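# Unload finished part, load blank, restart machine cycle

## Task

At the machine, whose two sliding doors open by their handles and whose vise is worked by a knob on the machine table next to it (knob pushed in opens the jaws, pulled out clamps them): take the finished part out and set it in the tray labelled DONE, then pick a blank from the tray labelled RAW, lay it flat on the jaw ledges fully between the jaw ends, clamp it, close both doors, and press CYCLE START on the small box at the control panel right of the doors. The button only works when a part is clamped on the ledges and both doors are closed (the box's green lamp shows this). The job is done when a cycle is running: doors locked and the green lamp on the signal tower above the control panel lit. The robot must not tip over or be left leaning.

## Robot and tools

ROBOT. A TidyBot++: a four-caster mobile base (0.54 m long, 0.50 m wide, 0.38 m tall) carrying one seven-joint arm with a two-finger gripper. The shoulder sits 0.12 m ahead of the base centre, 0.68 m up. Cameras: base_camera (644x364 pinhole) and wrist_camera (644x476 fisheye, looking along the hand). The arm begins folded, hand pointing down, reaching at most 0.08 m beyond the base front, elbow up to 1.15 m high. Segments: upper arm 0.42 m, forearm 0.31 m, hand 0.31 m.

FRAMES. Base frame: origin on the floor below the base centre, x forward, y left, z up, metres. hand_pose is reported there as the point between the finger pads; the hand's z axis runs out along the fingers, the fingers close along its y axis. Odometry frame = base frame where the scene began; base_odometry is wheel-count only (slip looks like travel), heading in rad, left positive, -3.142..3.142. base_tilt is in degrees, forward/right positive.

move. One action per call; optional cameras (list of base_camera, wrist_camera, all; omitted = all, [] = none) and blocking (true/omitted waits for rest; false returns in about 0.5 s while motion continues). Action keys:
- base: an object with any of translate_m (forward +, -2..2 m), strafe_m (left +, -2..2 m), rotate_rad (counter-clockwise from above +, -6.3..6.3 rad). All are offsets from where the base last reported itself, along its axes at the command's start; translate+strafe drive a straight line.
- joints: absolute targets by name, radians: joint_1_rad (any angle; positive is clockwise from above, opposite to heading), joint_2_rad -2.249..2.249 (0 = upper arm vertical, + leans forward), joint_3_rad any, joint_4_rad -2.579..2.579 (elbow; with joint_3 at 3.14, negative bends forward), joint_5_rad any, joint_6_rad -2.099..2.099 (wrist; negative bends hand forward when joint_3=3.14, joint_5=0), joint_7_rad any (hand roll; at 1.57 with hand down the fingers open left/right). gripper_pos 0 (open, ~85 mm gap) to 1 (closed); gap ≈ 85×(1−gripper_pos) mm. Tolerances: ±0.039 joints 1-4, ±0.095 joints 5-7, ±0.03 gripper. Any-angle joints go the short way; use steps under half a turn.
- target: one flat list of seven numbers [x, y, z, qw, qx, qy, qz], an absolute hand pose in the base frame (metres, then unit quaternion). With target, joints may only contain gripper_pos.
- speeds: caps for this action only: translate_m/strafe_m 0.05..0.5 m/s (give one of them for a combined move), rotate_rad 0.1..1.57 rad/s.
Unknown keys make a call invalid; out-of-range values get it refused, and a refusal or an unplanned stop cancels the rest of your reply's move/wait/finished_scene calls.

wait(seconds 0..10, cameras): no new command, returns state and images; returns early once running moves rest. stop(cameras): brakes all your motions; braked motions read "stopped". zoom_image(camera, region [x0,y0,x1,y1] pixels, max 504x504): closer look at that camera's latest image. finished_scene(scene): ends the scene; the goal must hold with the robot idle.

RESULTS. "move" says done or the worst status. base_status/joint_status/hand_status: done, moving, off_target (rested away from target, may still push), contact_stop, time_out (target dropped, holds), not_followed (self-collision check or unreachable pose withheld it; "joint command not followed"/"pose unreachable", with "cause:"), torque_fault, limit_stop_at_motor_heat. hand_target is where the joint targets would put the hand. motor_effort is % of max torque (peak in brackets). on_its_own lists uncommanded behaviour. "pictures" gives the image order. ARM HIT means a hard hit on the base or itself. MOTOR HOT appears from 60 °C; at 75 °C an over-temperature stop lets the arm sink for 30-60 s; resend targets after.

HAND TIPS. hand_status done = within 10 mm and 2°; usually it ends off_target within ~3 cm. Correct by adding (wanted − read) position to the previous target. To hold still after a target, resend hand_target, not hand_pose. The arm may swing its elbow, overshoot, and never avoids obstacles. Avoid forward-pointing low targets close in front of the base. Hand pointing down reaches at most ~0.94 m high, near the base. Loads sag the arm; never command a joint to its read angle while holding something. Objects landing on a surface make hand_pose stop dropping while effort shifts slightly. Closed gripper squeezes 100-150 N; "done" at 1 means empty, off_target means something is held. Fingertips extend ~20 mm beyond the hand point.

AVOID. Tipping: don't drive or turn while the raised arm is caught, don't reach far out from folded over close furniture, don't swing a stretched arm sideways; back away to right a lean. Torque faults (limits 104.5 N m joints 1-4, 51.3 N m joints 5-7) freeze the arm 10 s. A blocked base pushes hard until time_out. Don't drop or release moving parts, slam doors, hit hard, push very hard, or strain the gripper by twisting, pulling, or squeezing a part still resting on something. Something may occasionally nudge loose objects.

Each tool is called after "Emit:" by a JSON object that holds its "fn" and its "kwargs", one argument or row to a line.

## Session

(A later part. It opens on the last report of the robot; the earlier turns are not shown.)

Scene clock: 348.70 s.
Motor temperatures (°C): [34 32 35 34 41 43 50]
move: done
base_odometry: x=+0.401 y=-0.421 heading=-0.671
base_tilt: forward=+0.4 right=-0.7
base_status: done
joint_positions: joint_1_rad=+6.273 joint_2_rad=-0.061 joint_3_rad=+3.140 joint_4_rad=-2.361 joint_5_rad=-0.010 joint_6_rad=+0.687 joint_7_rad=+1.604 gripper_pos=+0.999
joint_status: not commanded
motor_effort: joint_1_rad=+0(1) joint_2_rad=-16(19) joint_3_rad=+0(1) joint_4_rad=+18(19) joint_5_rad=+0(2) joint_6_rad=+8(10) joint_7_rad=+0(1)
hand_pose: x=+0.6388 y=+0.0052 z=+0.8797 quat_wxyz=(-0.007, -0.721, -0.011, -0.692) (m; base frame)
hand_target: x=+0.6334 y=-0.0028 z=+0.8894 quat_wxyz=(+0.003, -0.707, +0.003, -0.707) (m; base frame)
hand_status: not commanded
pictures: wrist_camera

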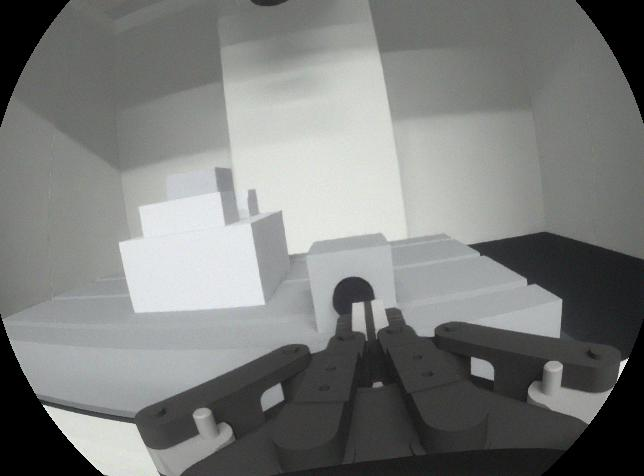

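Emit:
{"fn": "move", "kwargs": {
  "joints": {"joint_2_rad": -0.044, "joint_6_rad": 0.765},
  "base": {"strafe_m": 0.013},
  "cameras": ["wrist_camera"]
}}

Scene clock: 359.20 s.
Motor temperatures (°C): [34 32 35 34 41 43 50]
move: done
base_odometry: x=+0.409 y=-0.411 heading=-0.671
base_tilt: forward=+0.4 right=-0.7
base_status: done
joint_positions: joint_1_rad=+6.278 joint_2_rad=-0.047 joint_3_rad=+3.141 joint_4_rad=-2.361 joint_5_rad=-0.007 joint_6_rad=+0.714 joint_7_rad=+1.604 gripper_pos=+0.999
joint_status: all done
motor_effort: joint_1_rad=-1(1) joint_2_rad=-16(18) joint_3_rad=+0(2) joint_4_rad=+17(18) joint_5_rad=+0(2) joint_6_rad=+8(10) joint_7_rad=+0(1)
hand_pose: x=+0.6420 y=+0.0031 z=+0.8804 quat_wxyz=(-0.009, -0.717, -0.011, -0.697) (m; base frame)
hand_target: x=+0.6385 y=-0.0027 z=+0.8843 quat_wxyz=(+0.003, -0.707, +0.003, -0.707) (m; base frame)
hand_status: not commanded
pictures: wrist_camera

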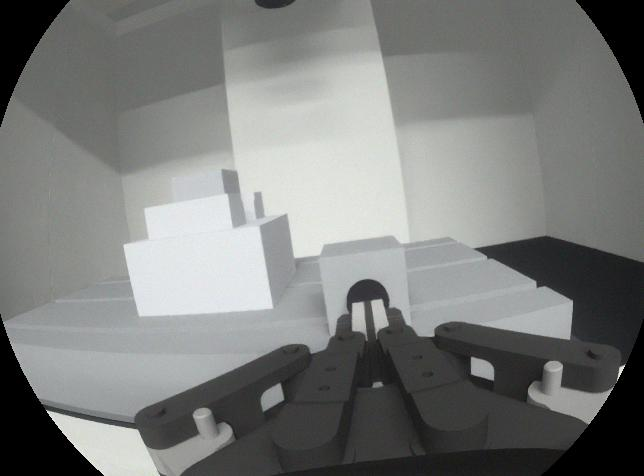

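Emit:
{"fn": "move", "kwargs": {
  "joints": {"joint_2_rad": -0.011, "joint_4_rad": -2.413, "joint_6_rad": 0.835},
  "cameras": ["wrist_camera"]
}}

Scene clock: 367.30 s.
Motor temperatures (°C): [34 32 35 34 41 43 50]
move: done
base_odometry: x=+0.409 y=-0.411 heading=-0.671
base_tilt: forward=+0.4 right=-0.7
base_status: not commanded
joint_positions: joint_1_rad=+6.278 joint_2_rad=-0.015 joint_3_rad=+3.141 joint_4_rad=-2.394 joint_5_rad=-0.007 joint_6_rad=+0.788 joint_7_rad=+1.604 gripper_pos=+0.999
joint_status: all done
motor_effort: joint_1_rad=+1(1) joint_2_rad=-17(18) joint_3_rad=+0(1) joint_4_rad=+16(18) joint_5_rad=+1(1) joint_6_rad=+9(9) joint_7_rad=+0(1)
hand_pose: x=+0.6412 y=+0.0030 z=+0.8690 quat_wxyz=(-0.010, -0.714, -0.011, -0.700) (m; base frame)
hand_target: x=+0.6376 y=-0.0022 z=+0.8714 quat_wxyz=(+0.004, -0.706, +0.003, -0.708) (m; base frame)
hand_status: not commanded
pictures: wrist_camera

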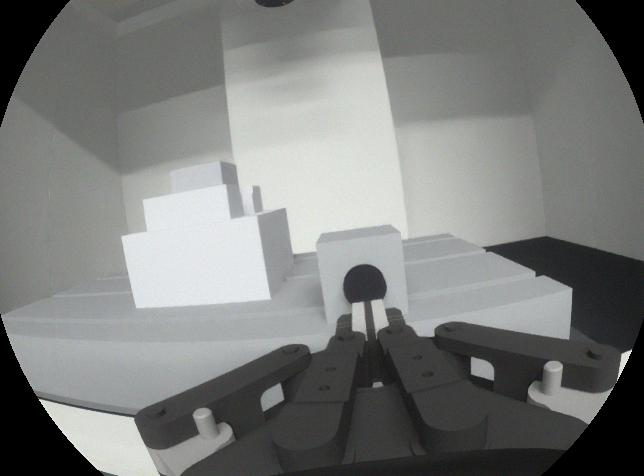

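Emit:
{"fn": "move", "kwargs": {
  "base": {"translate_m": 0.055, "strafe_m": 0.003},
  "speeds": {"translate_m": 0.1},
  "cameras": ["wrist_camera"]
}}

Scene clock: 375.13 s.
Motor temperatures (°C): [34 32 35 34 41 43 50]
move: done
base_odometry: x=+0.454 y=-0.442 heading=-0.671
base_tilt: forward=+0.4 right=-0.7
base_status: done
joint_positions: joint_1_rad=+6.278 joint_2_rad=-0.008 joint_3_rad=+3.141 joint_4_rad=-2.395 joint_5_rad=-0.007 joint_6_rad=+0.789 joint_7_rad=+1.604 gripper_pos=+0.999
joint_status: not commanded
motor_effort: joint_1_rad=+0(1) joint_2_rad=-17(19) joint_3_rad=+0(1) joint_4_rad=+17(18) joint_5_rad=+1(1) joint_6_rad=+9(9) joint_7_rad=+0(1)
hand_pose: x=+0.6422 y=+0.0030 z=+0.8649 quat_wxyz=(-0.010, -0.717, -0.011, -0.697) (m; base frame)
hand_target: x=+0.6376 y=-0.0022 z=+0.8714 quat_wxyz=(+0.004, -0.706, +0.003, -0.708) (m; base frame)
hand_status: not commanded
pictures: wrist_camera

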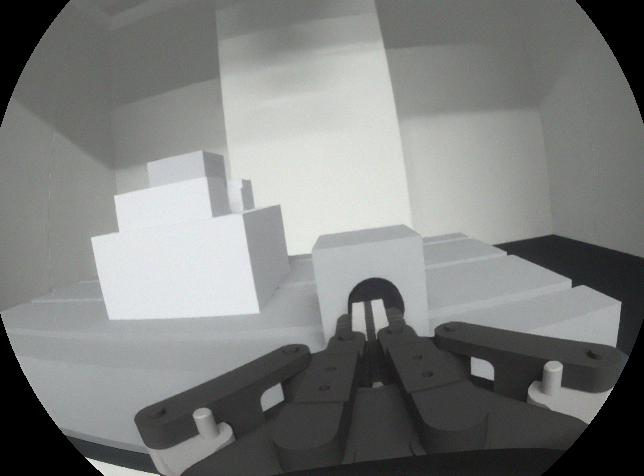

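Emit:
{"fn": "move", "kwargs": {
  "base": {"translate_m": 0.035},
  "speeds": {"translate_m": 0.05},
  "cameras": ["wrist_camera"]
}}

Scene clock: 384.47 s.
Motor temperatures (°C): [34 32 35 34 41 43 50]
move: done
base_odometry: x=+0.482 y=-0.464 heading=-0.671
base_tilt: forward=+0.4 right=-0.7
base_status: done
joint_positions: joint_1_rad=+6.278 joint_2_rad=-0.039 joint_3_rad=+3.141 joint_4_rad=-2.429 joint_5_rad=-0.006 joint_6_rad=+0.795 joint_7_rad=+1.604 gripper_pos=+0.999
joint_status: not commanded
motor_effort: joint_1_rad=+1(1) joint_2_rad=-10(18) joint_3_rad=+0(1) joint_4_rad=+21(25) joint_5_rad=+1(2) joint_6_rad=+8(9) joint_7_rad=+0(1)
hand_pose: x=+0.6286 y=+0.0032 z=+0.8648 quat_wxyz=(-0.010, -0.716, -0.011, -0.698) (m; base frame)
hand_target: x=+0.6376 y=-0.0022 z=+0.8714 quat_wxyz=(+0.004, -0.706, +0.003, -0.708) (m; base frame)
hand_status: not commanded
pictures: wrist_camera

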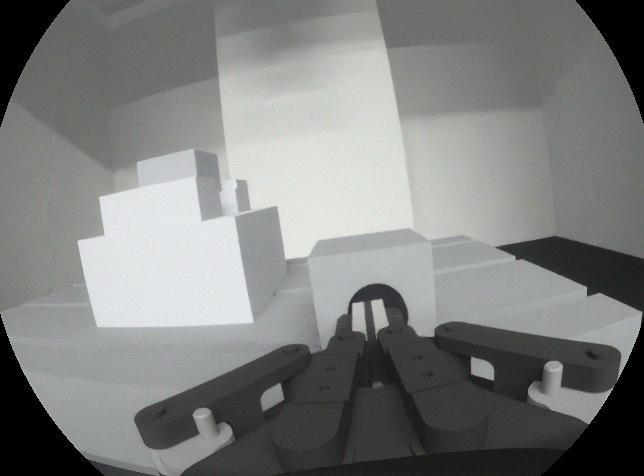

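Emit:
{"fn": "move", "kwargs": {
  "base": {"translate_m": 0.025},
  "speeds": {"translate_m": 0.05},
  "cameras": ["wrist_camera"]
}}

Scene clock: 393.03 s.
Motor temperatures (°C): [34 32 35 34 41 43 50]
move: done
base_odometry: x=+0.501 y=-0.479 heading=-0.671
base_tilt: forward=+0.3 right=-0.7
base_status: done
joint_positions: joint_1_rad=+6.278 joint_2_rad=-0.093 joint_3_rad=+3.141 joint_4_rad=-2.485 joint_5_rad=-0.005 joint_6_rad=+0.799 joint_7_rad=+1.604 gripper_pos=+0.999
joint_status: not commanded
motor_effort: joint_1_rad=-1(2) joint_2_rad=+2(11) joint_3_rad=+1(2) joint_4_rad=+30(35) joint_5_rad=+0(2) joint_6_rad=+8(8) joint_7_rad=+0(1)
hand_pose: x=+0.6054 y=+0.0031 z=+0.8639 quat_wxyz=(-0.010, -0.715, -0.011, -0.699) (m; base frame)
hand_target: x=+0.6376 y=-0.0022 z=+0.8714 quat_wxyz=(+0.004, -0.706, +0.003, -0.708) (m; base frame)
hand_status: not commanded
pictures: wrist_camera

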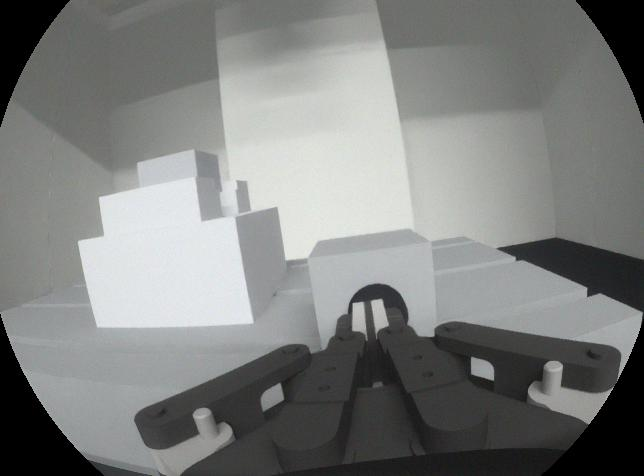

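Emit:
{"fn": "move", "kwargs": {
  "base": {"translate_m": -0.12},
  "speeds": {"translate_m": 0.2},
  "cameras": []
}}

Emit:
{"fn": "move", "kwargs": {
  "joints": {"joint_2_rad": 0.162, "joint_4_rad": -0.684, "joint_6_rad": -1.51, "joint_7_rad": 1.50, "gripper_pos": 0},
  "base": {"strafe_m": 0.13},
  "cameras": ["wrist_camera"]
}}

Scene clock: 402.00 s.
Motor temperatures (°C): [34 32 35 34 41 43 50]
move: done
base_odometry: x=+0.407 y=-0.404 heading=-0.671
base_tilt: forward=+0.4 right=-0.7
base_status: done
joint_positions: joint_1_rad=+6.279 joint_2_rad=-0.007 joint_3_rad=+3.141 joint_4_rad=-2.416 joint_5_rad=-0.005 joint_6_rad=+0.800 joint_7_rad=+1.604 gripper_pos=+0.999
joint_status: not commanded
motor_effort: joint_1_rad=+0(2) joint_2_rad=-17(19) joint_3_rad=+0(2) joint_4_rad=+16(30) joint_5_rad=+1(2) joint_6_rad=+8(11) joint_7_rad=+0(1)
hand_pose: x=+0.6374 y=+0.0029 z=+0.8573 quat_wxyz=(-0.010, -0.720, -0.011, -0.694) (m; base frame)
hand_target: x=+0.6376 y=-0.0022 z=+0.8714 quat_wxyz=(+0.004, -0.706, +0.003, -0.708) (m; base frame)
hand_status: not commanded
pictures: none
No camera images: "cameras" was empty.

Scene clock: 405.50 s.
Motor temperatures (°C): [34 32 35 34 41 43 50]
move: done
base_odometry: x=+0.488 y=-0.302 heading=-0.671
base_tilt: forward=+0.4 right=-0.7
base_status: done
joint_positions: joint_1_rad=+6.282 joint_2_rad=+0.156 joint_3_rad=+3.139 joint_4_rad=-0.707 joint_5_rad=-0.002 joint_6_rad=-1.469 joint_7_rad=+1.583 gripper_pos=+0.000
joint_status: all done
motor_effort: joint_1_rad=-1(3) joint_2_rad=-23(27) joint_3_rad=+0(3) joint_4_rad=+16(22) joint_5_rad=+1(2) joint_6_rad=+7(10) joint_7_rad=+0(2)
hand_pose: x=+0.6485 y=+0.0039 z=+1.0876 quat_wxyz=(+0.000, -0.919, -0.008, -0.394) (m; base frame)
hand_target: x=+0.6421 y=-0.0183 z=+1.0855 quat_wxyz=(-0.005, -0.923, +0.047, -0.383) (m; base frame)
hand_status: not commanded
pictures: wrist_camera

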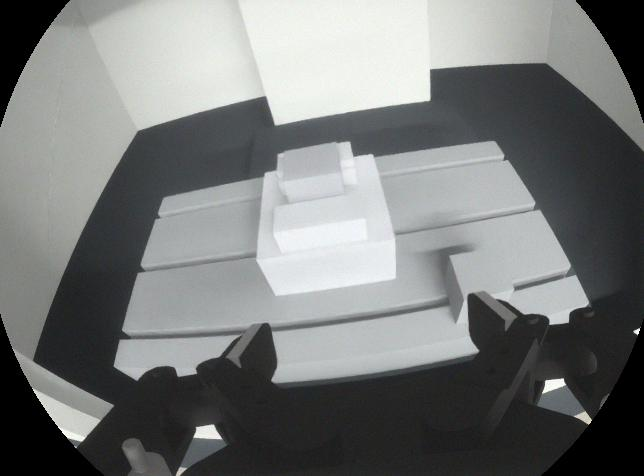

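Emit:
{"fn": "zoom_image", "kwargs": {
  "camera": "wrist_camera",
  "region": [240, 120, 420, 300]
}}

Scaled by 2.800.

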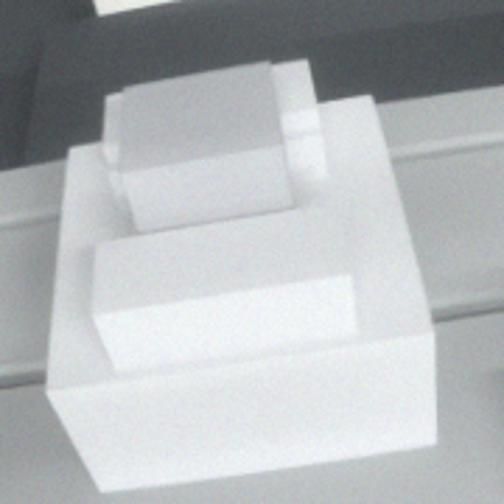

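Emit:
{"fn": "move", "kwargs": {
  "joints": {"joint_2_rad": 0.198, "joint_4_rad": -0.841, "joint_6_rad": -1.317},
  "base": {"strafe_m": 0.055},
  "cameras": []
}}

Emit:
{"fn": "move", "kwargs": {
  "base": {"translate_m": 0.15},
  "speeds": {"translate_m": 0.15},
  "cameras": ["wrist_camera"]
}}

Scene clock: 470.57 s.
Motor temperatures (°C): [34 32 35 34 40 43 50]
move: done
base_odometry: x=+0.522 y=-0.259 heading=-0.671
base_tilt: forward=+0.4 right=-0.7
base_status: done
joint_positions: joint_1_rad=+6.287 joint_2_rad=+0.206 joint_3_rad=+3.140 joint_4_rad=-0.823 joint_5_rad=+0.000 joint_6_rad=-1.367 joint_7_rad=+1.583 gripper_pos=+0.000
joint_status: all done
motor_effort: joint_1_rad=-1(4) joint_2_rad=-26(29) joint_3_rad=+0(3) joint_4_rad=+17(20) joint_5_rad=+1(3) joint_6_rad=+6(7) joint_7_rad=+0(1)
hand_pose: x=+0.6855 y=+0.0001 z=+1.0273 quat_wxyz=(-0.003, -0.931, -0.005, -0.364) (m; base frame)
hand_target: x=+0.6926 y=-0.0190 z=+1.0338 quat_wxyz=(-0.005, -0.923, +0.044, -0.383) (m; base frame)
hand_status: not commanded
pictures: none
No camera images: "cameras" was empty.

Scene clock: 472.33 s.
Motor temperatures (°C): [34 32 35 34 40 43 50]
move: done
base_odometry: x=+0.640 y=-0.352 heading=-0.671
base_tilt: forward=+0.4 right=-0.7
base_status: done
joint_positions: joint_1_rad=+6.287 joint_2_rad=+0.209 joint_3_rad=+3.140 joint_4_rad=-0.823 joint_5_rad=+0.000 joint_6_rad=-1.364 joint_7_rad=+1.583 gripper_pos=+0.000
joint_status: not commanded
motor_effort: joint_1_rad=+1(2) joint_2_rad=-26(30) joint_3_rad=-1(1) joint_4_rad=+18(19) joint_5_rad=+0(1) joint_6_rad=+6(8) joint_7_rad=+0(1)
hand_pose: x=+0.6873 y=+0.0001 z=+1.0262 quat_wxyz=(-0.003, -0.931, -0.005, -0.364) (m; base frame)
hand_target: x=+0.6926 y=-0.0190 z=+1.0338 quat_wxyz=(-0.005, -0.923, +0.044, -0.383) (m; base frame)
hand_status: not commanded
pictures: wrist_camera

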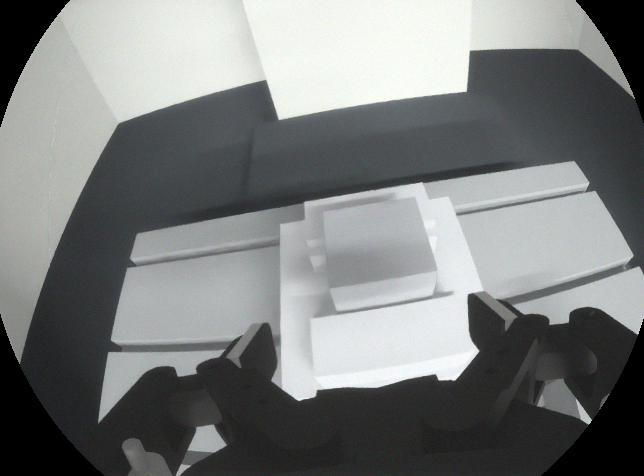

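Emit:
{"fn": "zoom_image", "kwargs": {
  "camera": "wrist_camera",
  "region": [270, 160, 510, 400]
}}

Scaled by 2.100.

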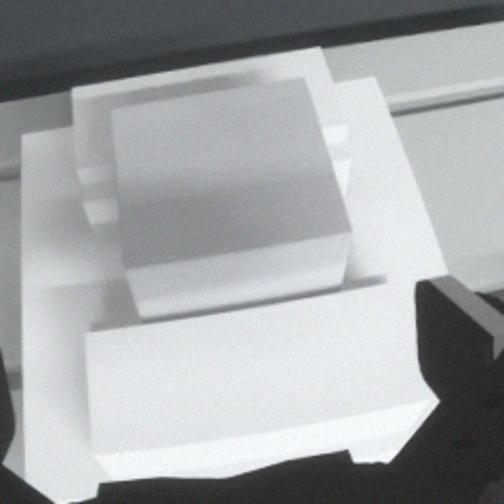

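Emit:
{"fn": "move", "kwargs": {
  "base": {"translate_m": 0.072, "strafe_m": -0.006},
  "speeds": {"translate_m": 0.1},
  "cameras": []
}}

Emit:
{"fn": "move", "kwargs": {
  "joints": {"joint_2_rad": 0.160, "joint_4_rad": -1.005, "joint_6_rad": -1.19},
  "cameras": ["wrist_camera"]
}}

Scene clock: 490.60 s.
Motor temperatures (°C): [34 32 35 34 40 43 49]
move: done
base_odometry: x=+0.692 y=-0.402 heading=-0.671
base_tilt: forward=+0.4 right=-0.7
base_status: done
joint_positions: joint_1_rad=+6.287 joint_2_rad=+0.208 joint_3_rad=+3.140 joint_4_rad=-0.823 joint_5_rad=+0.000 joint_6_rad=-1.362 joint_7_rad=+1.583 gripper_pos=+0.000
joint_status: not commanded
motor_effort: joint_1_rad=+0(2) joint_2_rad=-26(29) joint_3_rad=+0(1) joint_4_rad=+18(19) joint_5_rad=+1(1) joint_6_rad=+5(7) joint_7_rad=+0(1)
hand_pose: x=+0.6874 y=+0.0001 z=+1.0269 quat_wxyz=(-0.003, -0.931, -0.005, -0.365) (m; base frame)
hand_target: x=+0.6926 y=-0.0190 z=+1.0338 quat_wxyz=(-0.005, -0.923, +0.044, -0.383) (m; base frame)
hand_status: not commanded
pictures: none
No camera images: "cameras" was empty.

Scene clock: 491.70 s.
Motor temperatures (°C): [34 32 35 34 40 43 49]
move: done
base_odometry: x=+0.692 y=-0.402 heading=-0.671
base_tilt: forward=+0.4 right=-0.7
base_status: not commanded
joint_positions: joint_1_rad=+6.287 joint_2_rad=+0.181 joint_3_rad=+3.140 joint_4_rad=-0.983 joint_5_rad=+0.000 joint_6_rad=-1.244 joint_7_rad=+1.583 gripper_pos=+0.000
joint_status: all done
motor_effort: joint_1_rad=+0(2) joint_2_rad=-26(28) joint_3_rad=+0(1) joint_4_rad=+18(20) joint_5_rad=+0(1) joint_6_rad=+6(7) joint_7_rad=+0(1)
hand_pose: x=+0.6919 y=+0.0002 z=+0.9886 quat_wxyz=(-0.003, -0.934, -0.005, -0.358) (m; base frame)
hand_target: x=+0.6950 y=-0.0188 z=+1.0015 quat_wxyz=(-0.006, -0.923, +0.042, -0.383) (m; base frame)
hand_status: not commanded
pictures: wrist_camera

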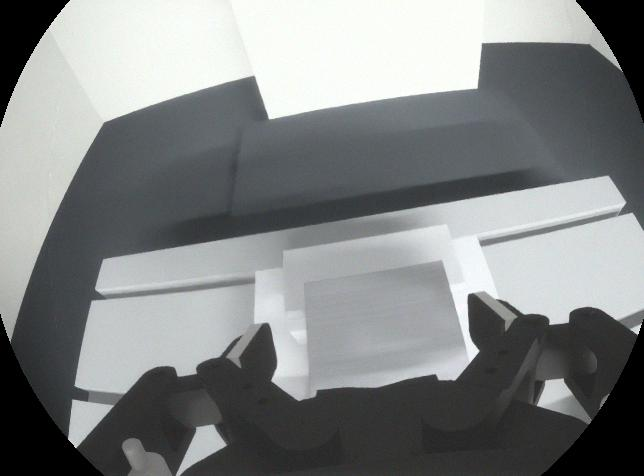

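Emit:
{"fn": "move", "kwargs": {
  "joints": {"joint_2_rad": 0.141, "joint_4_rad": -1.085, "joint_6_rad": -1.12},
  "base": {"strafe_m": -0.004},
  "cameras": ["wrist_camera"]
}}

Scene clock: 500.67 s.
Motor temperatures (°C): [34 32 35 34 40 43 49]
move: done
base_odometry: x=+0.690 y=-0.405 heading=-0.671
base_tilt: forward=+0.4 right=-0.7
base_status: done
joint_positions: joint_1_rad=+6.288 joint_2_rad=+0.160 joint_3_rad=+3.141 joint_4_rad=-1.064 joint_5_rad=+0.002 joint_6_rad=-1.172 joint_7_rad=+1.583 gripper_pos=+0.000
joint_status: all done
motor_effort: joint_1_rad=+1(5) joint_2_rad=-26(28) joint_3_rad=+0(3) joint_4_rad=+19(21) joint_5_rad=+1(2) joint_6_rad=+6(7) joint_7_rad=+0(1)
hand_pose: x=+0.6929 y=-0.0017 z=+0.9757 quat_wxyz=(-0.004, -0.931, -0.004, -0.365) (m; base frame)
hand_target: x=+0.6961 y=-0.0186 z=+0.9869 quat_wxyz=(-0.005, -0.921, +0.041, -0.388) (m; base frame)
hand_status: not commanded
pictures: wrist_camera

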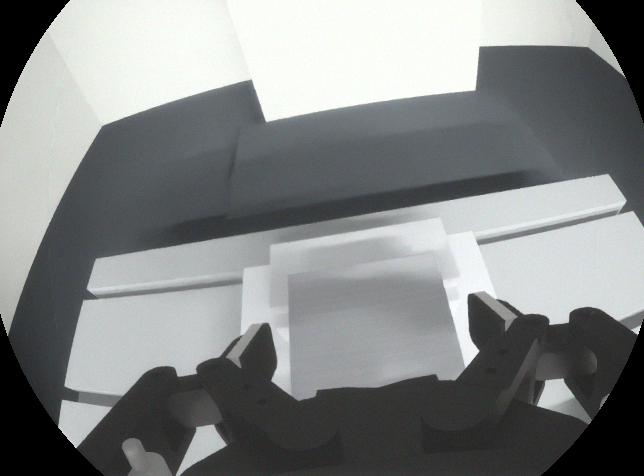

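Emit:
{"fn": "move", "kwargs": {
  "joints": {"joint_2_rad": 0.135, "joint_4_rad": -1.115, "joint_6_rad": -1.09},
  "cameras": []
}}

Emit:
{"fn": "move", "kwargs": {
  "joints": {"gripper_pos": 0.3},
  "cameras": ["wrist_camera"]
}}

Scene clock: 509.80 s.
Motor temperatures (°C): [34 32 35 34 40 43 49]
move: done
base_odometry: x=+0.690 y=-0.405 heading=-0.671
base_tilt: forward=+0.4 right=-0.7
base_status: not commanded
joint_positions: joint_1_rad=+6.288 joint_2_rad=+0.153 joint_3_rad=+3.141 joint_4_rad=-1.094 joint_5_rad=+0.002 joint_6_rad=-1.139 joint_7_rad=+1.583 gripper_pos=+0.000
joint_status: all done
motor_effort: joint_1_rad=-1(1) joint_2_rad=-25(28) joint_3_rad=+0(1) joint_4_rad=+19(20) joint_5_rad=+0(1) joint_6_rad=+6(7) joint_7_rad=+0(1)
hand_pose: x=+0.6945 y=-0.0017 z=+0.9710 quat_wxyz=(-0.004, -0.930, -0.004, -0.369) (m; base frame)
hand_target: x=+0.6974 y=-0.0185 z=+0.9815 quat_wxyz=(-0.005, -0.920, +0.041, -0.390) (m; base frame)
hand_status: not commanded
pictures: none
No camera images: "cameras" was empty.

Scene clock: 510.50 s.
Motor temperatures (°C): [34 32 35 34 40 43 49]
move: done
base_odometry: x=+0.690 y=-0.405 heading=-0.671
base_tilt: forward=+0.4 right=-0.7
base_status: not commanded
joint_positions: joint_1_rad=+6.288 joint_2_rad=+0.151 joint_3_rad=+3.141 joint_4_rad=-1.095 joint_5_rad=+0.002 joint_6_rad=-1.139 joint_7_rad=+1.582 gripper_pos=+0.282
joint_status: all done
motor_effort: joint_1_rad=+0(1) joint_2_rad=-26(27) joint_3_rad=-1(1) joint_4_rad=+19(20) joint_5_rad=+0(2) joint_6_rad=+7(8) joint_7_rad=+0(1)
hand_pose: x=+0.6940 y=-0.0018 z=+0.9716 quat_wxyz=(-0.004, -0.929, -0.003, -0.369) (m; base frame)
hand_target: x=+0.6974 y=-0.0185 z=+0.9815 quat_wxyz=(-0.005, -0.920, +0.041, -0.390) (m; base frame)
hand_status: not commanded
pictures: wrist_camera

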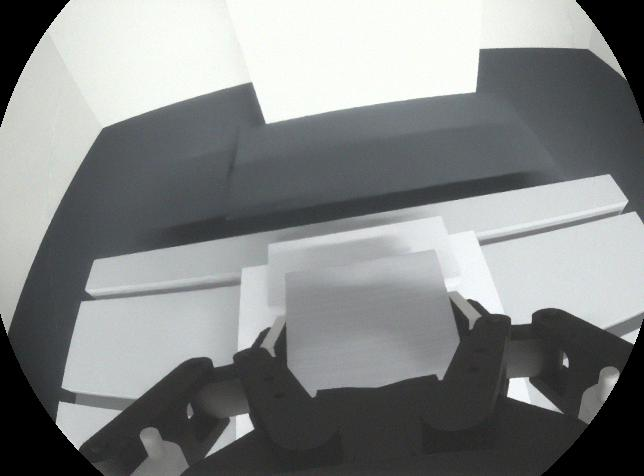

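Emit:
{"fn": "move", "kwargs": {
  "joints": {"gripper_pos": 0.45},
  "cameras": ["wrist_camera"]
}}

Scene clock: 514.83 s.
Motor temperatures (°C): [34 32 35 34 40 43 49]
move: off_target
base_odometry: x=+0.690 y=-0.405 heading=-0.671
base_tilt: forward=+0.4 right=-0.7
base_status: not commanded
joint_positions: joint_1_rad=+6.288 joint_2_rad=+0.151 joint_3_rad=+3.141 joint_4_rad=-1.095 joint_5_rad=+0.002 joint_6_rad=-1.139 joint_7_rad=+1.582 gripper_pos=+0.286
joint_status: gripper_pos off_target (ended at +0.286, target +0.450)
motor_effort: joint_1_rad=+0(1) joint_2_rad=-26(27) joint_3_rad=-1(1) joint_4_rad=+19(21) joint_5_rad=+1(1) joint_6_rad=+7(8) joint_7_rad=+0(1)
hand_pose: x=+0.6940 y=-0.0018 z=+0.9717 quat_wxyz=(-0.004, -0.929, -0.003, -0.369) (m; base frame)
hand_target: x=+0.6974 y=-0.0185 z=+0.9815 quat_wxyz=(-0.005, -0.920, +0.041, -0.390) (m; base frame)
hand_status: not commanded
pictures: wrist_camera

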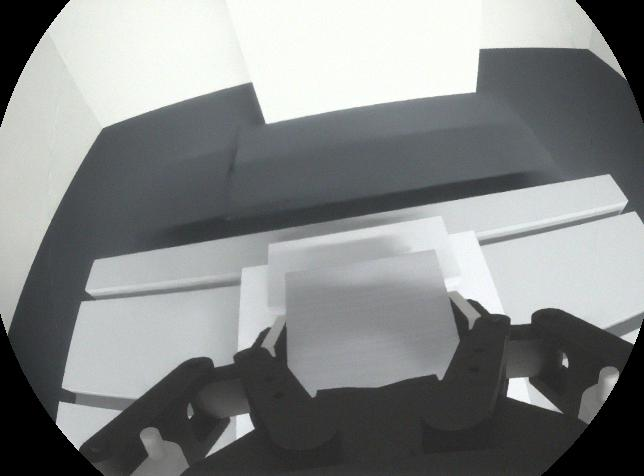

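Emit:
{"fn": "move", "kwargs": {
  "joints": {"joint_2_rad": 0.145, "joint_4_rad": -1.06, "joint_6_rad": -1.13},
  "cameras": ["wrist_camera"]
}}

Scene clock: 520.87 s.
Motor temperatures (°C): [34 32 35 34 40 43 49]
move: done
base_odometry: x=+0.690 y=-0.405 heading=-0.671
base_tilt: forward=+0.3 right=-0.7
base_status: not commanded
joint_positions: joint_1_rad=+6.288 joint_2_rad=+0.154 joint_3_rad=+3.141 joint_4_rad=-1.087 joint_5_rad=+0.002 joint_6_rad=-1.147 joint_7_rad=+1.582 gripper_pos=+0.286
joint_status: all done
motor_effort: joint_1_rad=+0(2) joint_2_rad=-29(29) joint_3_rad=+0(1) joint_4_rad=+22(23) joint_5_rad=+1(1) joint_6_rad=+9(10) joint_7_rad=+0(1)
hand_pose: x=+0.6941 y=-0.0018 z=+0.9720 quat_wxyz=(-0.004, -0.930, -0.003, -0.368) (m; base frame)
hand_target: x=+0.6978 y=-0.0186 z=+0.9953 quat_wxyz=(-0.005, -0.919, +0.041, -0.393) (m; base frame)
hand_status: not commanded
pictures: wrist_camera

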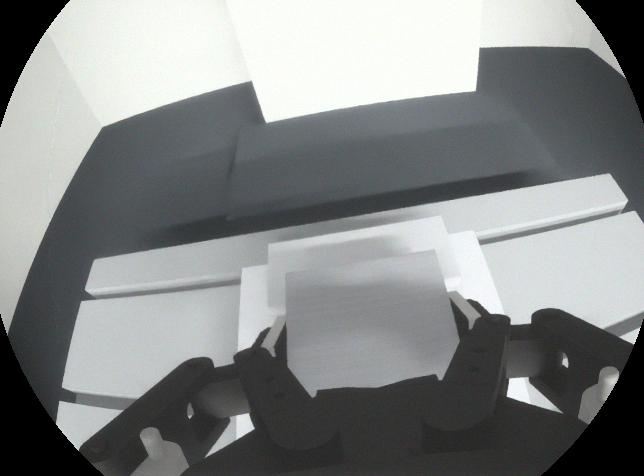

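Emit:
{"fn": "move", "kwargs": {
  "joints": {"joint_2_rad": 0.151, "joint_4_rad": -1.00, "joint_6_rad": -1.17},
  "cameras": ["wrist_camera"]
}}

Scene clock: 524.77 s.
Motor temperatures (°C): [34 32 35 34 40 43 49]
move: off_target
base_odometry: x=+0.690 y=-0.405 heading=-0.671
base_tilt: forward=+0.4 right=-0.7
base_status: not commanded
joint_positions: joint_1_rad=+6.288 joint_2_rad=+0.170 joint_3_rad=+3.141 joint_4_rad=-1.053 joint_5_rad=+0.002 joint_6_rad=-1.184 joint_7_rad=+1.582 gripper_pos=+0.286
joint_status: joint_4_rad off_target (ended at -1.053, target -1.000); the others done
motor_effort: joint_1_rad=-1(1) joint_2_rad=-31(31) joint_3_rad=+0(1) joint_4_rad=+25(26) joint_5_rad=+0(1) joint_6_rad=+12(13) joint_7_rad=+0(1)
hand_pose: x=+0.6944 y=-0.0018 z=+0.9729 quat_wxyz=(-0.004, -0.933, -0.003, -0.359) (m; base frame)
hand_target: x=+0.6968 y=-0.0187 z=+1.0138 quat_wxyz=(-0.005, -0.916, +0.042, -0.399) (m; base frame)
hand_status: not commanded
pictures: wrist_camera

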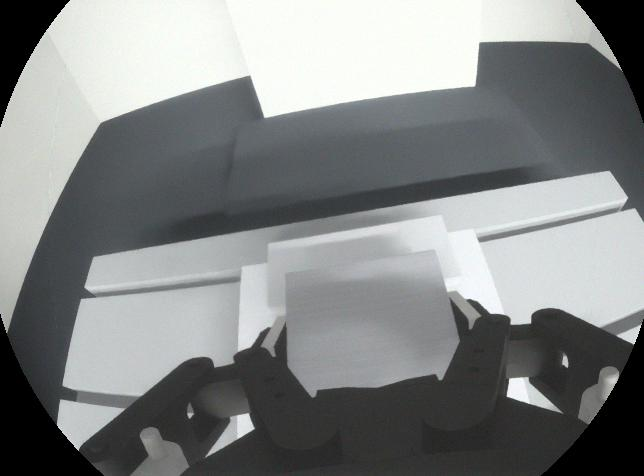

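Emit:
{"fn": "zoom_image", "kwargs": {
  "camera": "wrist_camera",
  "region": [220, 190, 520, 400]
}}

Scaled by 1.680.

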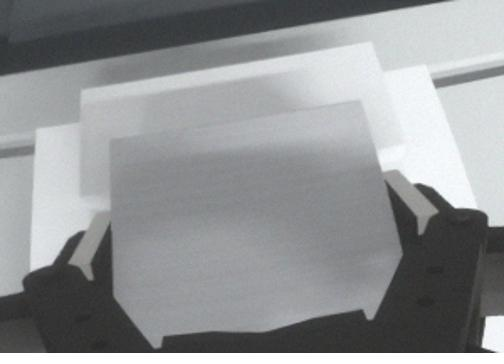

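Emit:
{"fn": "move", "kwargs": {
  "joints": {"joint_2_rad": 0.14, "joint_4_rad": -0.95, "joint_6_rad": -1.20},
  "cameras": ["wrist_camera"]
}}

Scene clock: 551.90 s.
Motor temperatures (°C): [34 32 35 34 40 43 49]
move: done
base_odometry: x=+0.690 y=-0.405 heading=-0.671
base_tilt: forward=+0.4 right=-0.7
base_status: not commanded
joint_positions: joint_1_rad=+6.288 joint_2_rad=+0.169 joint_3_rad=+3.141 joint_4_rad=-0.988 joint_5_rad=+0.002 joint_6_rad=-1.202 joint_7_rad=+1.581 gripper_pos=+0.286
joint_status: all done
motor_effort: joint_1_rad=+1(1) joint_2_rad=-31(33) joint_3_rad=-1(1) joint_4_rad=+23(26) joint_5_rad=+0(2) joint_6_rad=+9(13) joint_7_rad=-1(1)
hand_pose: x=+0.6971 y=-0.0018 z=+1.0018 quat_wxyz=(-0.004, -0.925, -0.003, -0.381) (m; base frame)
hand_target: x=+0.6904 y=-0.0187 z=+1.0389 quat_wxyz=(-0.005, -0.910, +0.042, -0.413) (m; base frame)
hand_status: not commanded
pictures: wrist_camera

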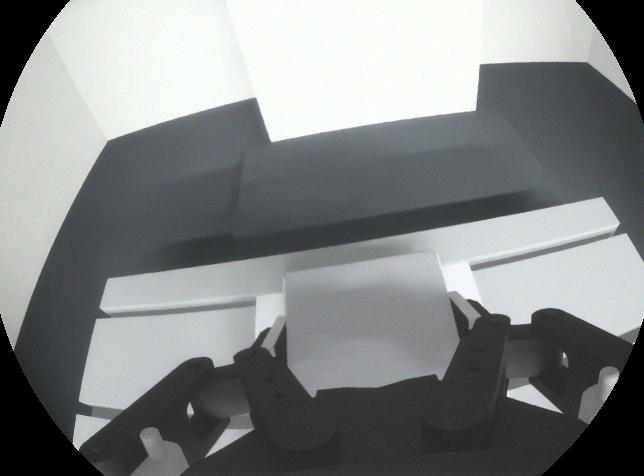

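Emit:
{"fn": "move", "kwargs": {
  "joints": {"gripper_pos": 0.8, "joint_2_rad": 0.10, "joint_4_rad": -0.95, "joint_6_rad": -1.24},
  "cameras": []
}}

Emit:
{"fn": "move", "kwargs": {
  "base": {"translate_m": -0.45},
  "speeds": {"translate_m": 0.3},
  "cameras": ["wrist_camera"]
}}

Scene clock: 558.07 s.
Motor temperatures (°C): [34 32 35 34 40 43 49]
move: off_target
base_odometry: x=+0.690 y=-0.405 heading=-0.671
base_tilt: forward=+0.4 right=-0.7
base_status: not commanded
joint_positions: joint_1_rad=+6.288 joint_2_rad=+0.136 joint_3_rad=+3.141 joint_4_rad=-0.987 joint_5_rad=+0.002 joint_6_rad=-1.230 joint_7_rad=+1.581 gripper_pos=+0.286
joint_status: gripper_pos off_target (ended at +0.286, target +0.800); the others done
motor_effort: joint_1_rad=+0(1) joint_2_rad=-29(33) joint_3_rad=+0(1) joint_4_rad=+22(24) joint_5_rad=+0(1) joint_6_rad=+9(10) joint_7_rad=+1(1)
hand_pose: x=+0.6801 y=-0.0017 z=+1.0152 quat_wxyz=(-0.004, -0.923, -0.003, -0.384) (m; base frame)
hand_target: x=+0.6676 y=-0.0184 z=+1.0519 quat_wxyz=(-0.005, -0.910, +0.043, -0.413) (m; base frame)
hand_status: not commanded
pictures: none
No camera images: "cameras" was empty.

Scene clock: 560.60 s.
Motor temperatures (°C): [34 32 35 34 40 43 49]
move: done
base_odometry: x=+0.337 y=-0.125 heading=-0.671
base_tilt: forward=+0.4 right=-0.7
base_status: done
joint_positions: joint_1_rad=+6.288 joint_2_rad=+0.128 joint_3_rad=+3.141 joint_4_rad=-0.987 joint_5_rad=+0.002 joint_6_rad=-1.233 joint_7_rad=+1.581 gripper_pos=+0.286
joint_status: not commanded
motor_effort: joint_1_rad=+0(2) joint_2_rad=-29(33) joint_3_rad=+0(2) joint_4_rad=+22(23) joint_5_rad=+0(2) joint_6_rad=+10(11) joint_7_rad=+0(1)
hand_pose: x=+0.6769 y=-0.0017 z=+1.0191 quat_wxyz=(-0.004, -0.922, -0.003, -0.386) (m; base frame)
hand_target: x=+0.6676 y=-0.0184 z=+1.0519 quat_wxyz=(-0.005, -0.910, +0.043, -0.413) (m; base frame)
hand_status: not commanded
pictures: wrist_camera

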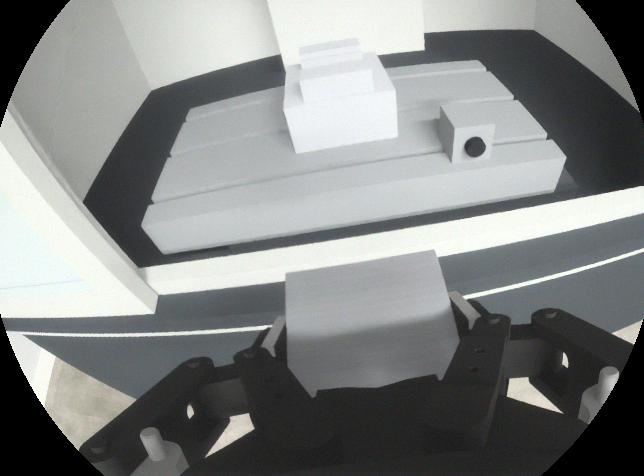

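Emit:
{"fn": "move", "kwargs": {
  "base": {"translate_m": -0.2},
  "joints": {"joint_2_rad": -0.413, "joint_4_rad": -1.459, "joint_6_rad": -1.31},
  "cameras": []
}}

Emit:
{"fn": "move", "kwargs": {
  "base": {"rotate_rad": 3.1416},
  "speeds": {"rotate_rad": 0.9},
  "cameras": ["wrist_camera", "base_camera"]
}}

Scene clock: 594.53 s.
Motor temperatures (°C): [34 33 35 34 40 43 49]
move: done
base_odometry: x=+0.180 y=-0.001 heading=-0.671
base_tilt: forward=+0.4 right=-0.7
base_status: done
joint_positions: joint_1_rad=+6.288 joint_2_rad=-0.397 joint_3_rad=+3.141 joint_4_rad=-1.458 joint_5_rad=+0.002 joint_6_rad=-1.295 joint_7_rad=+1.581 gripper_pos=+0.286
joint_status: all done
motor_effort: joint_1_rad=+1(2) joint_2_rad=-7(34) joint_3_rad=+0(1) joint_4_rad=+21(24) joint_5_rad=+0(2) joint_6_rad=+10(11) joint_7_rad=+1(1)
hand_pose: x=+0.4510 y=-0.0007 z=+1.0031 quat_wxyz=(-0.004, -0.924, -0.003, -0.383) (m; base frame)
hand_target: x=+0.4421 y=-0.0145 z=+1.0047 quat_wxyz=(-0.004, -0.923, +0.044, -0.383) (m; base frame)
hand_status: not commanded
pictures: none
No camera images: "cameras" was empty.

Scene clock: 598.93 s.
Motor temperatures (°C): [34 33 35 34 40 43 49]
move: done
base_odometry: x=+0.180 y=-0.001 heading=+2.471
base_tilt: forward=+0.3 right=-0.7
base_status: done
joint_positions: joint_1_rad=+6.288 joint_2_rad=-0.397 joint_3_rad=+3.142 joint_4_rad=-1.458 joint_5_rad=+0.003 joint_6_rad=-1.295 joint_7_rad=+1.581 gripper_pos=+0.286
joint_status: not commanded
motor_effort: joint_1_rad=+0(1) joint_2_rad=-7(8) joint_3_rad=+1(2) joint_4_rad=+22(23) joint_5_rad=+0(2) joint_6_rad=+9(10) joint_7_rad=+0(1)
hand_pose: x=+0.4510 y=-0.0015 z=+1.0031 quat_wxyz=(-0.004, -0.924, -0.002, -0.383) (m; base frame)
hand_target: x=+0.4421 y=-0.0145 z=+1.0047 quat_wxyz=(-0.004, -0.923, +0.044, -0.383) (m; base frame)
hand_status: not commanded
pictures: base_camera, wrist_camera

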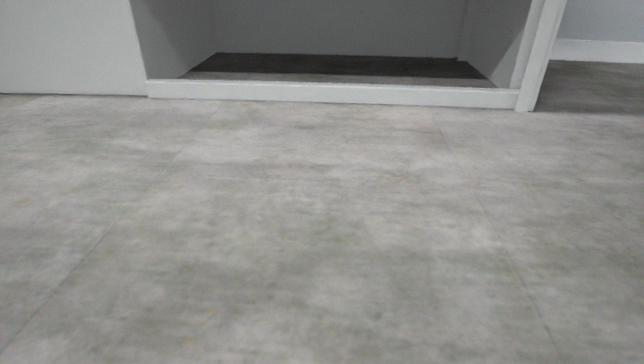

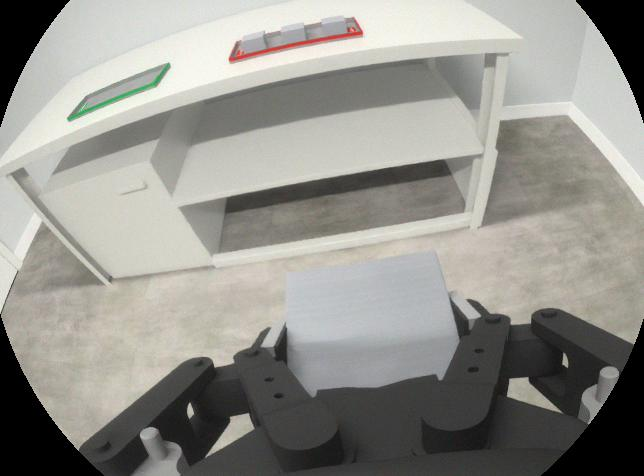

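Emit:
{"fn": "move", "kwargs": {
  "base": {"strafe_m": 0.82, "translate_m": 0.45},
  "cameras": ["wrist_camera", "base_camera"]
}}

Scene clock: 621.27 s.
Motor temperatures (°C): [34 32 35 34 40 43 49]
move: done
base_odometry: x=-0.682 y=-0.364 heading=+2.472
base_tilt: forward=+0.4 right=-0.7
base_status: done
joint_positions: joint_1_rad=+6.288 joint_2_rad=-0.397 joint_3_rad=+3.143 joint_4_rad=-1.458 joint_5_rad=+0.004 joint_6_rad=-1.296 joint_7_rad=+1.581 gripper_pos=+0.286
joint_status: not commanded
motor_effort: joint_1_rad=-1(2) joint_2_rad=-7(9) joint_3_rad=+0(3) joint_4_rad=+21(23) joint_5_rad=+0(2) joint_6_rad=+9(10) joint_7_rad=-1(1)
hand_pose: x=+0.4508 y=-0.0021 z=+1.0029 quat_wxyz=(-0.005, -0.924, -0.002, -0.382) (m; base frame)
hand_target: x=+0.4421 y=-0.0145 z=+1.0047 quat_wxyz=(-0.004, -0.923, +0.044, -0.383) (m; base frame)
hand_status: not commanded
pictures: base_camera, wrist_camera

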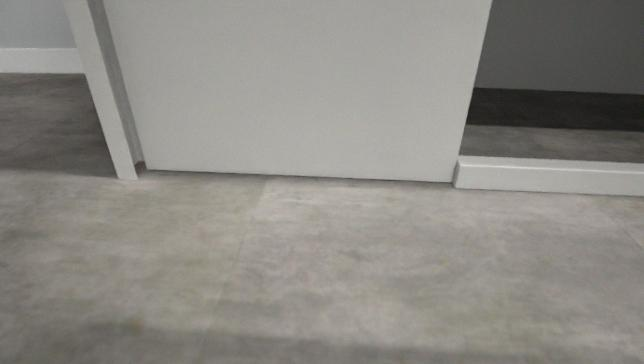

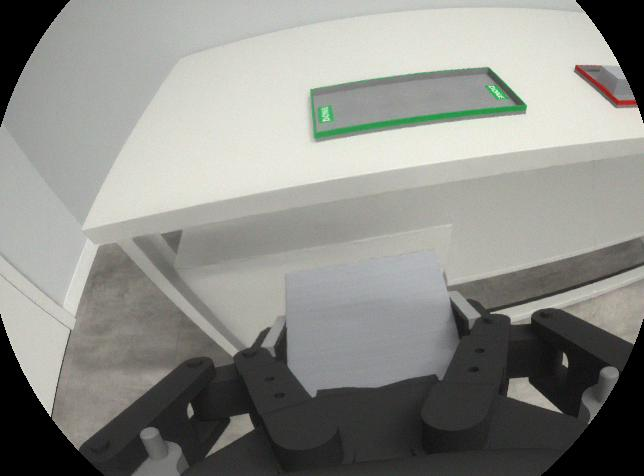

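Emit:
{"fn": "move", "kwargs": {
  "base": {"strafe_m": -0.125, "translate_m": 0.31},
  "speeds": {"translate_m": 0.3},
  "joints": {"joint_2_rad": 0.12, "joint_4_rad": -1.25, "joint_6_rad": -0.986},
  "cameras": ["wrist_camera"]
}}

Scene clock: 644.63 s.
Motor temperatures (°C): [34 32 35 34 40 43 49]
move: off_target
base_odometry: x=-0.847 y=-0.073 heading=+2.472
base_tilt: forward=+0.4 right=-0.7
base_status: done
joint_positions: joint_1_rad=+6.288 joint_2_rad=+0.158 joint_3_rad=+3.143 joint_4_rad=-1.294 joint_5_rad=+0.004 joint_6_rad=-1.051 joint_7_rad=+1.581 gripper_pos=+0.286
joint_status: joint_4_rad off_target (ended at -1.294, target -1.250); the others done
motor_effort: joint_1_rad=+1(2) joint_2_rad=-30(36) joint_3_rad=+0(2) joint_4_rad=+23(25) joint_5_rad=+1(1) joint_6_rad=+8(11) joint_7_rad=+0(1)
hand_pose: x=+0.6830 y=-0.0033 z=+0.8845 quat_wxyz=(-0.005, -0.949, -0.002, -0.314) (m; base frame)
hand_target: x=+0.6973 y=-0.0180 z=+0.9423 quat_wxyz=(-0.005, -0.923, +0.039, -0.383) (m; base frame)
hand_status: not commanded
pictures: wrist_camera

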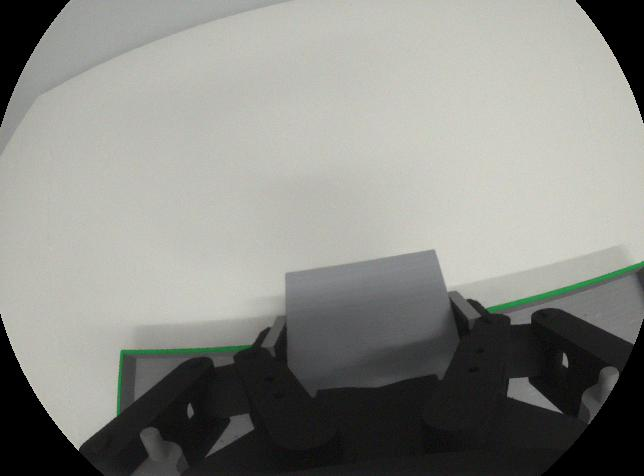

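Emit:
{"fn": "move", "kwargs": {
  "base": {"translate_m": -0.078, "strafe_m": 0.006},
  "speeds": {"translate_m": 0.2},
  "joints": {"joint_2_rad": 0.085, "joint_4_rad": -1.25, "joint_6_rad": -0.93},
  "cameras": ["wrist_camera"]
}}

Scene clock: 661.17 s.
Motor temperatures (°C): [34 32 34 34 40 43 49]
move: done
base_odometry: x=-0.790 y=-0.126 heading=+2.472
base_tilt: forward=+0.4 right=-0.7
base_status: done
joint_positions: joint_1_rad=+6.288 joint_2_rad=+0.112 joint_3_rad=+3.143 joint_4_rad=-1.288 joint_5_rad=+0.004 joint_6_rad=-0.992 joint_7_rad=+1.581 gripper_pos=+0.286
joint_status: all done
motor_effort: joint_1_rad=+0(2) joint_2_rad=-29(37) joint_3_rad=+0(1) joint_4_rad=+24(25) joint_5_rad=+1(1) joint_6_rad=+9(10) joint_7_rad=+0(1)
hand_pose: x=+0.6879 y=-0.0033 z=+0.9254 quat_wxyz=(-0.005, -0.931, -0.002, -0.366) (m; base frame)
hand_target: x=+0.6994 y=-0.0178 z=+0.9755 quat_wxyz=(-0.004, -0.905, +0.038, -0.425) (m; base frame)
hand_status: not commanded
pictures: wrist_camera

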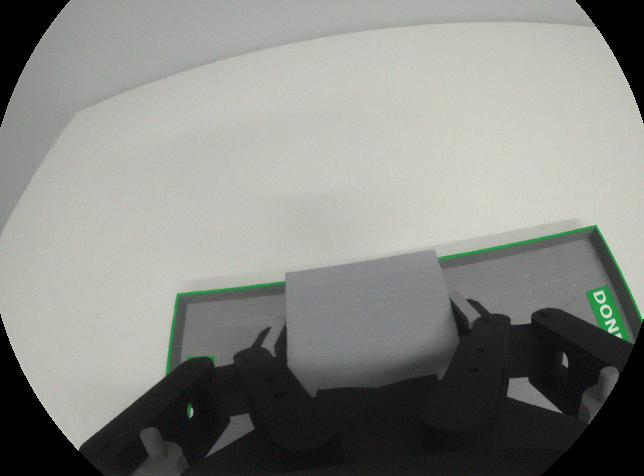

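Emit:
{"fn": "move", "kwargs": {
  "base": {"strafe_m": -0.012},
  "joints": {"joint_2_rad": 0.064, "joint_4_rad": -1.438, "joint_6_rad": -0.763},
  "cameras": ["wrist_camera"]
}}

Scene clock: 673.27 s.
Motor temperatures (°C): [34 32 34 34 40 43 49]
move: off_target
base_odometry: x=-0.782 y=-0.117 heading=+2.472
base_tilt: forward=+0.4 right=-0.7
base_status: done
joint_positions: joint_1_rad=+6.292 joint_2_rad=+0.105 joint_3_rad=+3.147 joint_4_rad=-1.443 joint_5_rad=+0.005 joint_6_rad=-0.837 joint_7_rad=+1.581 gripper_pos=+0.286
joint_status: joint_2_rad off_target (ended at +0.105, target +0.064); the others done
motor_effort: joint_1_rad=+0(4) joint_2_rad=-30(31) joint_3_rad=+0(4) joint_4_rad=+24(26) joint_5_rad=+0(3) joint_6_rad=+9(11) joint_7_rad=+0(1)
hand_pose: x=+0.6914 y=-0.0076 z=+0.8811 quat_wxyz=(-0.007, -0.929, +0.001, -0.369) (m; base frame)
hand_target: x=+0.6986 y=-0.0168 z=+0.9243 quat_wxyz=(-0.003, -0.905, +0.036, -0.425) (m; base frame)
hand_status: not commanded
pictures: wrist_camera

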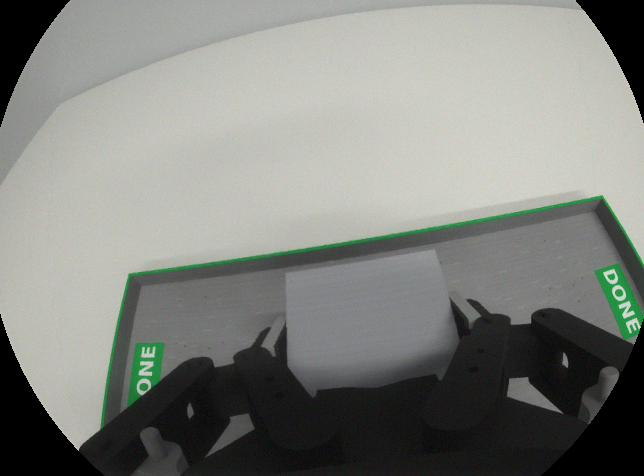

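Emit:
{"fn": "move", "kwargs": {
  "joints": {"joint_2_rad": 0.060, "joint_4_rad": -1.481, "joint_6_rad": -0.725},
  "cameras": []
}}

Emit:
{"fn": "move", "kwargs": {
  "joints": {"joint_2_rad": 0.057, "joint_4_rad": -1.524, "joint_6_rad": -0.688},
  "cameras": ["wrist_camera"]
}}

Scene clock: 678.43 s.
Motor temperatures (°C): [34 32 34 34 40 43 49]
move: off_target
base_odometry: x=-0.782 y=-0.117 heading=+2.472
base_tilt: forward=+0.4 right=-0.7
base_status: not commanded
joint_positions: joint_1_rad=+6.292 joint_2_rad=+0.101 joint_3_rad=+3.147 joint_4_rad=-1.484 joint_5_rad=+0.005 joint_6_rad=-0.795 joint_7_rad=+1.581 gripper_pos=+0.286
joint_status: joint_2_rad off_target (ended at +0.101, target +0.060); the others done
motor_effort: joint_1_rad=+0(1) joint_2_rad=-29(31) joint_3_rad=+0(0) joint_4_rad=+25(25) joint_5_rad=+0(1) joint_6_rad=+9(10) joint_7_rad=+0(1)
hand_pose: x=+0.6907 y=-0.0076 z=+0.8711 quat_wxyz=(-0.007, -0.928, +0.001, -0.372) (m; base frame)
hand_target: x=+0.6973 y=-0.0165 z=+0.9119 quat_wxyz=(-0.003, -0.905, +0.035, -0.424) (m; base frame)
hand_status: not commanded
pictures: none
No camera images: "cameras" was empty.

Scene clock: 679.17 s.
Motor temperatures (°C): [34 32 34 34 40 43 49]
move: off_target
base_odometry: x=-0.782 y=-0.117 heading=+2.472
base_tilt: forward=+0.4 right=-0.7
base_status: not commanded
joint_positions: joint_1_rad=+6.292 joint_2_rad=+0.097 joint_3_rad=+3.147 joint_4_rad=-1.527 joint_5_rad=+0.005 joint_6_rad=-0.757 joint_7_rad=+1.581 gripper_pos=+0.286
joint_status: joint_2_rad off_target (ended at +0.097, target +0.057); the others done
motor_effort: joint_1_rad=+0(1) joint_2_rad=-29(31) joint_3_rad=+1(1) joint_4_rad=+24(26) joint_5_rad=+1(1) joint_6_rad=+9(10) joint_7_rad=+0(1)
hand_pose: x=+0.6885 y=-0.0075 z=+0.8584 quat_wxyz=(-0.007, -0.928, +0.000, -0.371) (m; base frame)
hand_target: x=+0.6956 y=-0.0162 z=+0.8987 quat_wxyz=(-0.003, -0.906, +0.035, -0.423) (m; base frame)
hand_status: not commanded
pictures: wrist_camera

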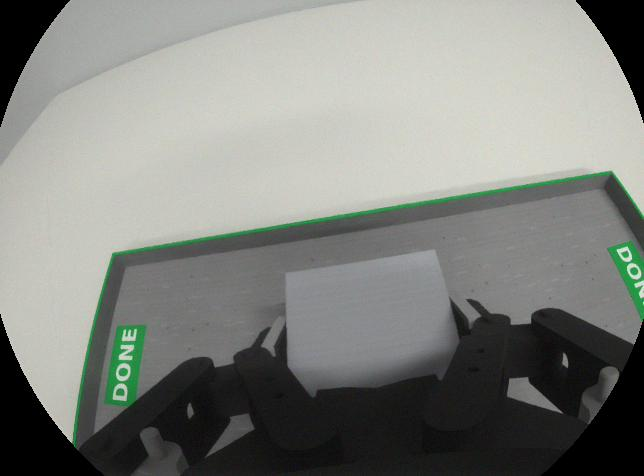

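Emit:
{"fn": "move", "kwargs": {
  "joints": {"joint_2_rad": 0.054, "joint_4_rad": -1.560, "joint_6_rad": -0.656},
  "cameras": []
}}

Emit:
{"fn": "move", "kwargs": {
  "joints": {"joint_2_rad": 0.051, "joint_4_rad": -1.596, "joint_6_rad": -0.624},
  "cameras": ["wrist_camera"]
}}

Scene clock: 685.87 s.
Motor temperatures (°C): [34 32 34 34 40 43 49]
move: done
base_odometry: x=-0.782 y=-0.117 heading=+2.472
base_tilt: forward=+0.4 right=-0.7
base_status: not commanded
joint_positions: joint_1_rad=+6.292 joint_2_rad=+0.093 joint_3_rad=+3.147 joint_4_rad=-1.558 joint_5_rad=+0.005 joint_6_rad=-0.723 joint_7_rad=+1.581 gripper_pos=+0.286
joint_status: all done
motor_effort: joint_1_rad=+1(1) joint_2_rad=-28(30) joint_3_rad=+0(0) joint_4_rad=+24(25) joint_5_rad=+0(2) joint_6_rad=+9(11) joint_7_rad=+0(1)
hand_pose: x=+0.6876 y=-0.0075 z=+0.8516 quat_wxyz=(-0.007, -0.927, +0.001, -0.375) (m; base frame)
hand_target: x=+0.6939 y=-0.0159 z=+0.8881 quat_wxyz=(-0.003, -0.906, +0.034, -0.422) (m; base frame)
hand_status: not commanded
pictures: none
No camera images: "cameras" was empty.

Scene clock: 686.53 s.
Motor temperatures (°C): [34 33 34 34 40 43 49]
move: done
base_odometry: x=-0.782 y=-0.117 heading=+2.472
base_tilt: forward=+0.4 right=-0.7
base_status: not commanded
joint_positions: joint_1_rad=+6.292 joint_2_rad=+0.081 joint_3_rad=+3.147 joint_4_rad=-1.585 joint_5_rad=+0.005 joint_6_rad=-0.685 joint_7_rad=+1.581 gripper_pos=+0.286
joint_status: all done
motor_effort: joint_1_rad=+0(1) joint_2_rad=-26(29) joint_3_rad=-1(1) joint_4_rad=+23(25) joint_5_rad=+0(1) joint_6_rad=+8(9) joint_7_rad=+1(1)
hand_pose: x=+0.6871 y=-0.0075 z=+0.8520 quat_wxyz=(-0.007, -0.923, +0.000, -0.385) (m; base frame)
hand_target: x=+0.6918 y=-0.0156 z=+0.8776 quat_wxyz=(-0.002, -0.906, +0.034, -0.422) (m; base frame)
hand_status: not commanded
pictures: wrist_camera

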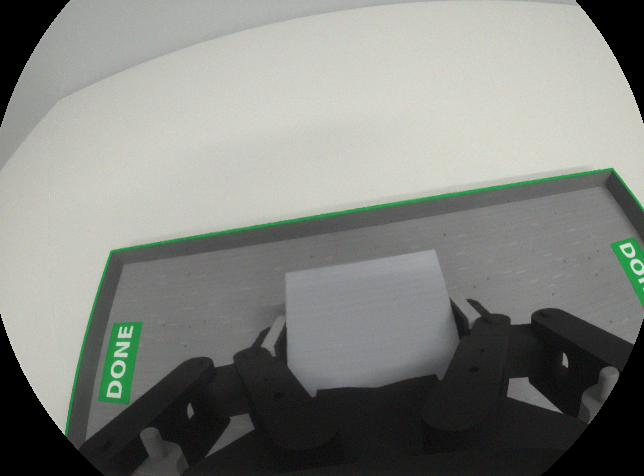

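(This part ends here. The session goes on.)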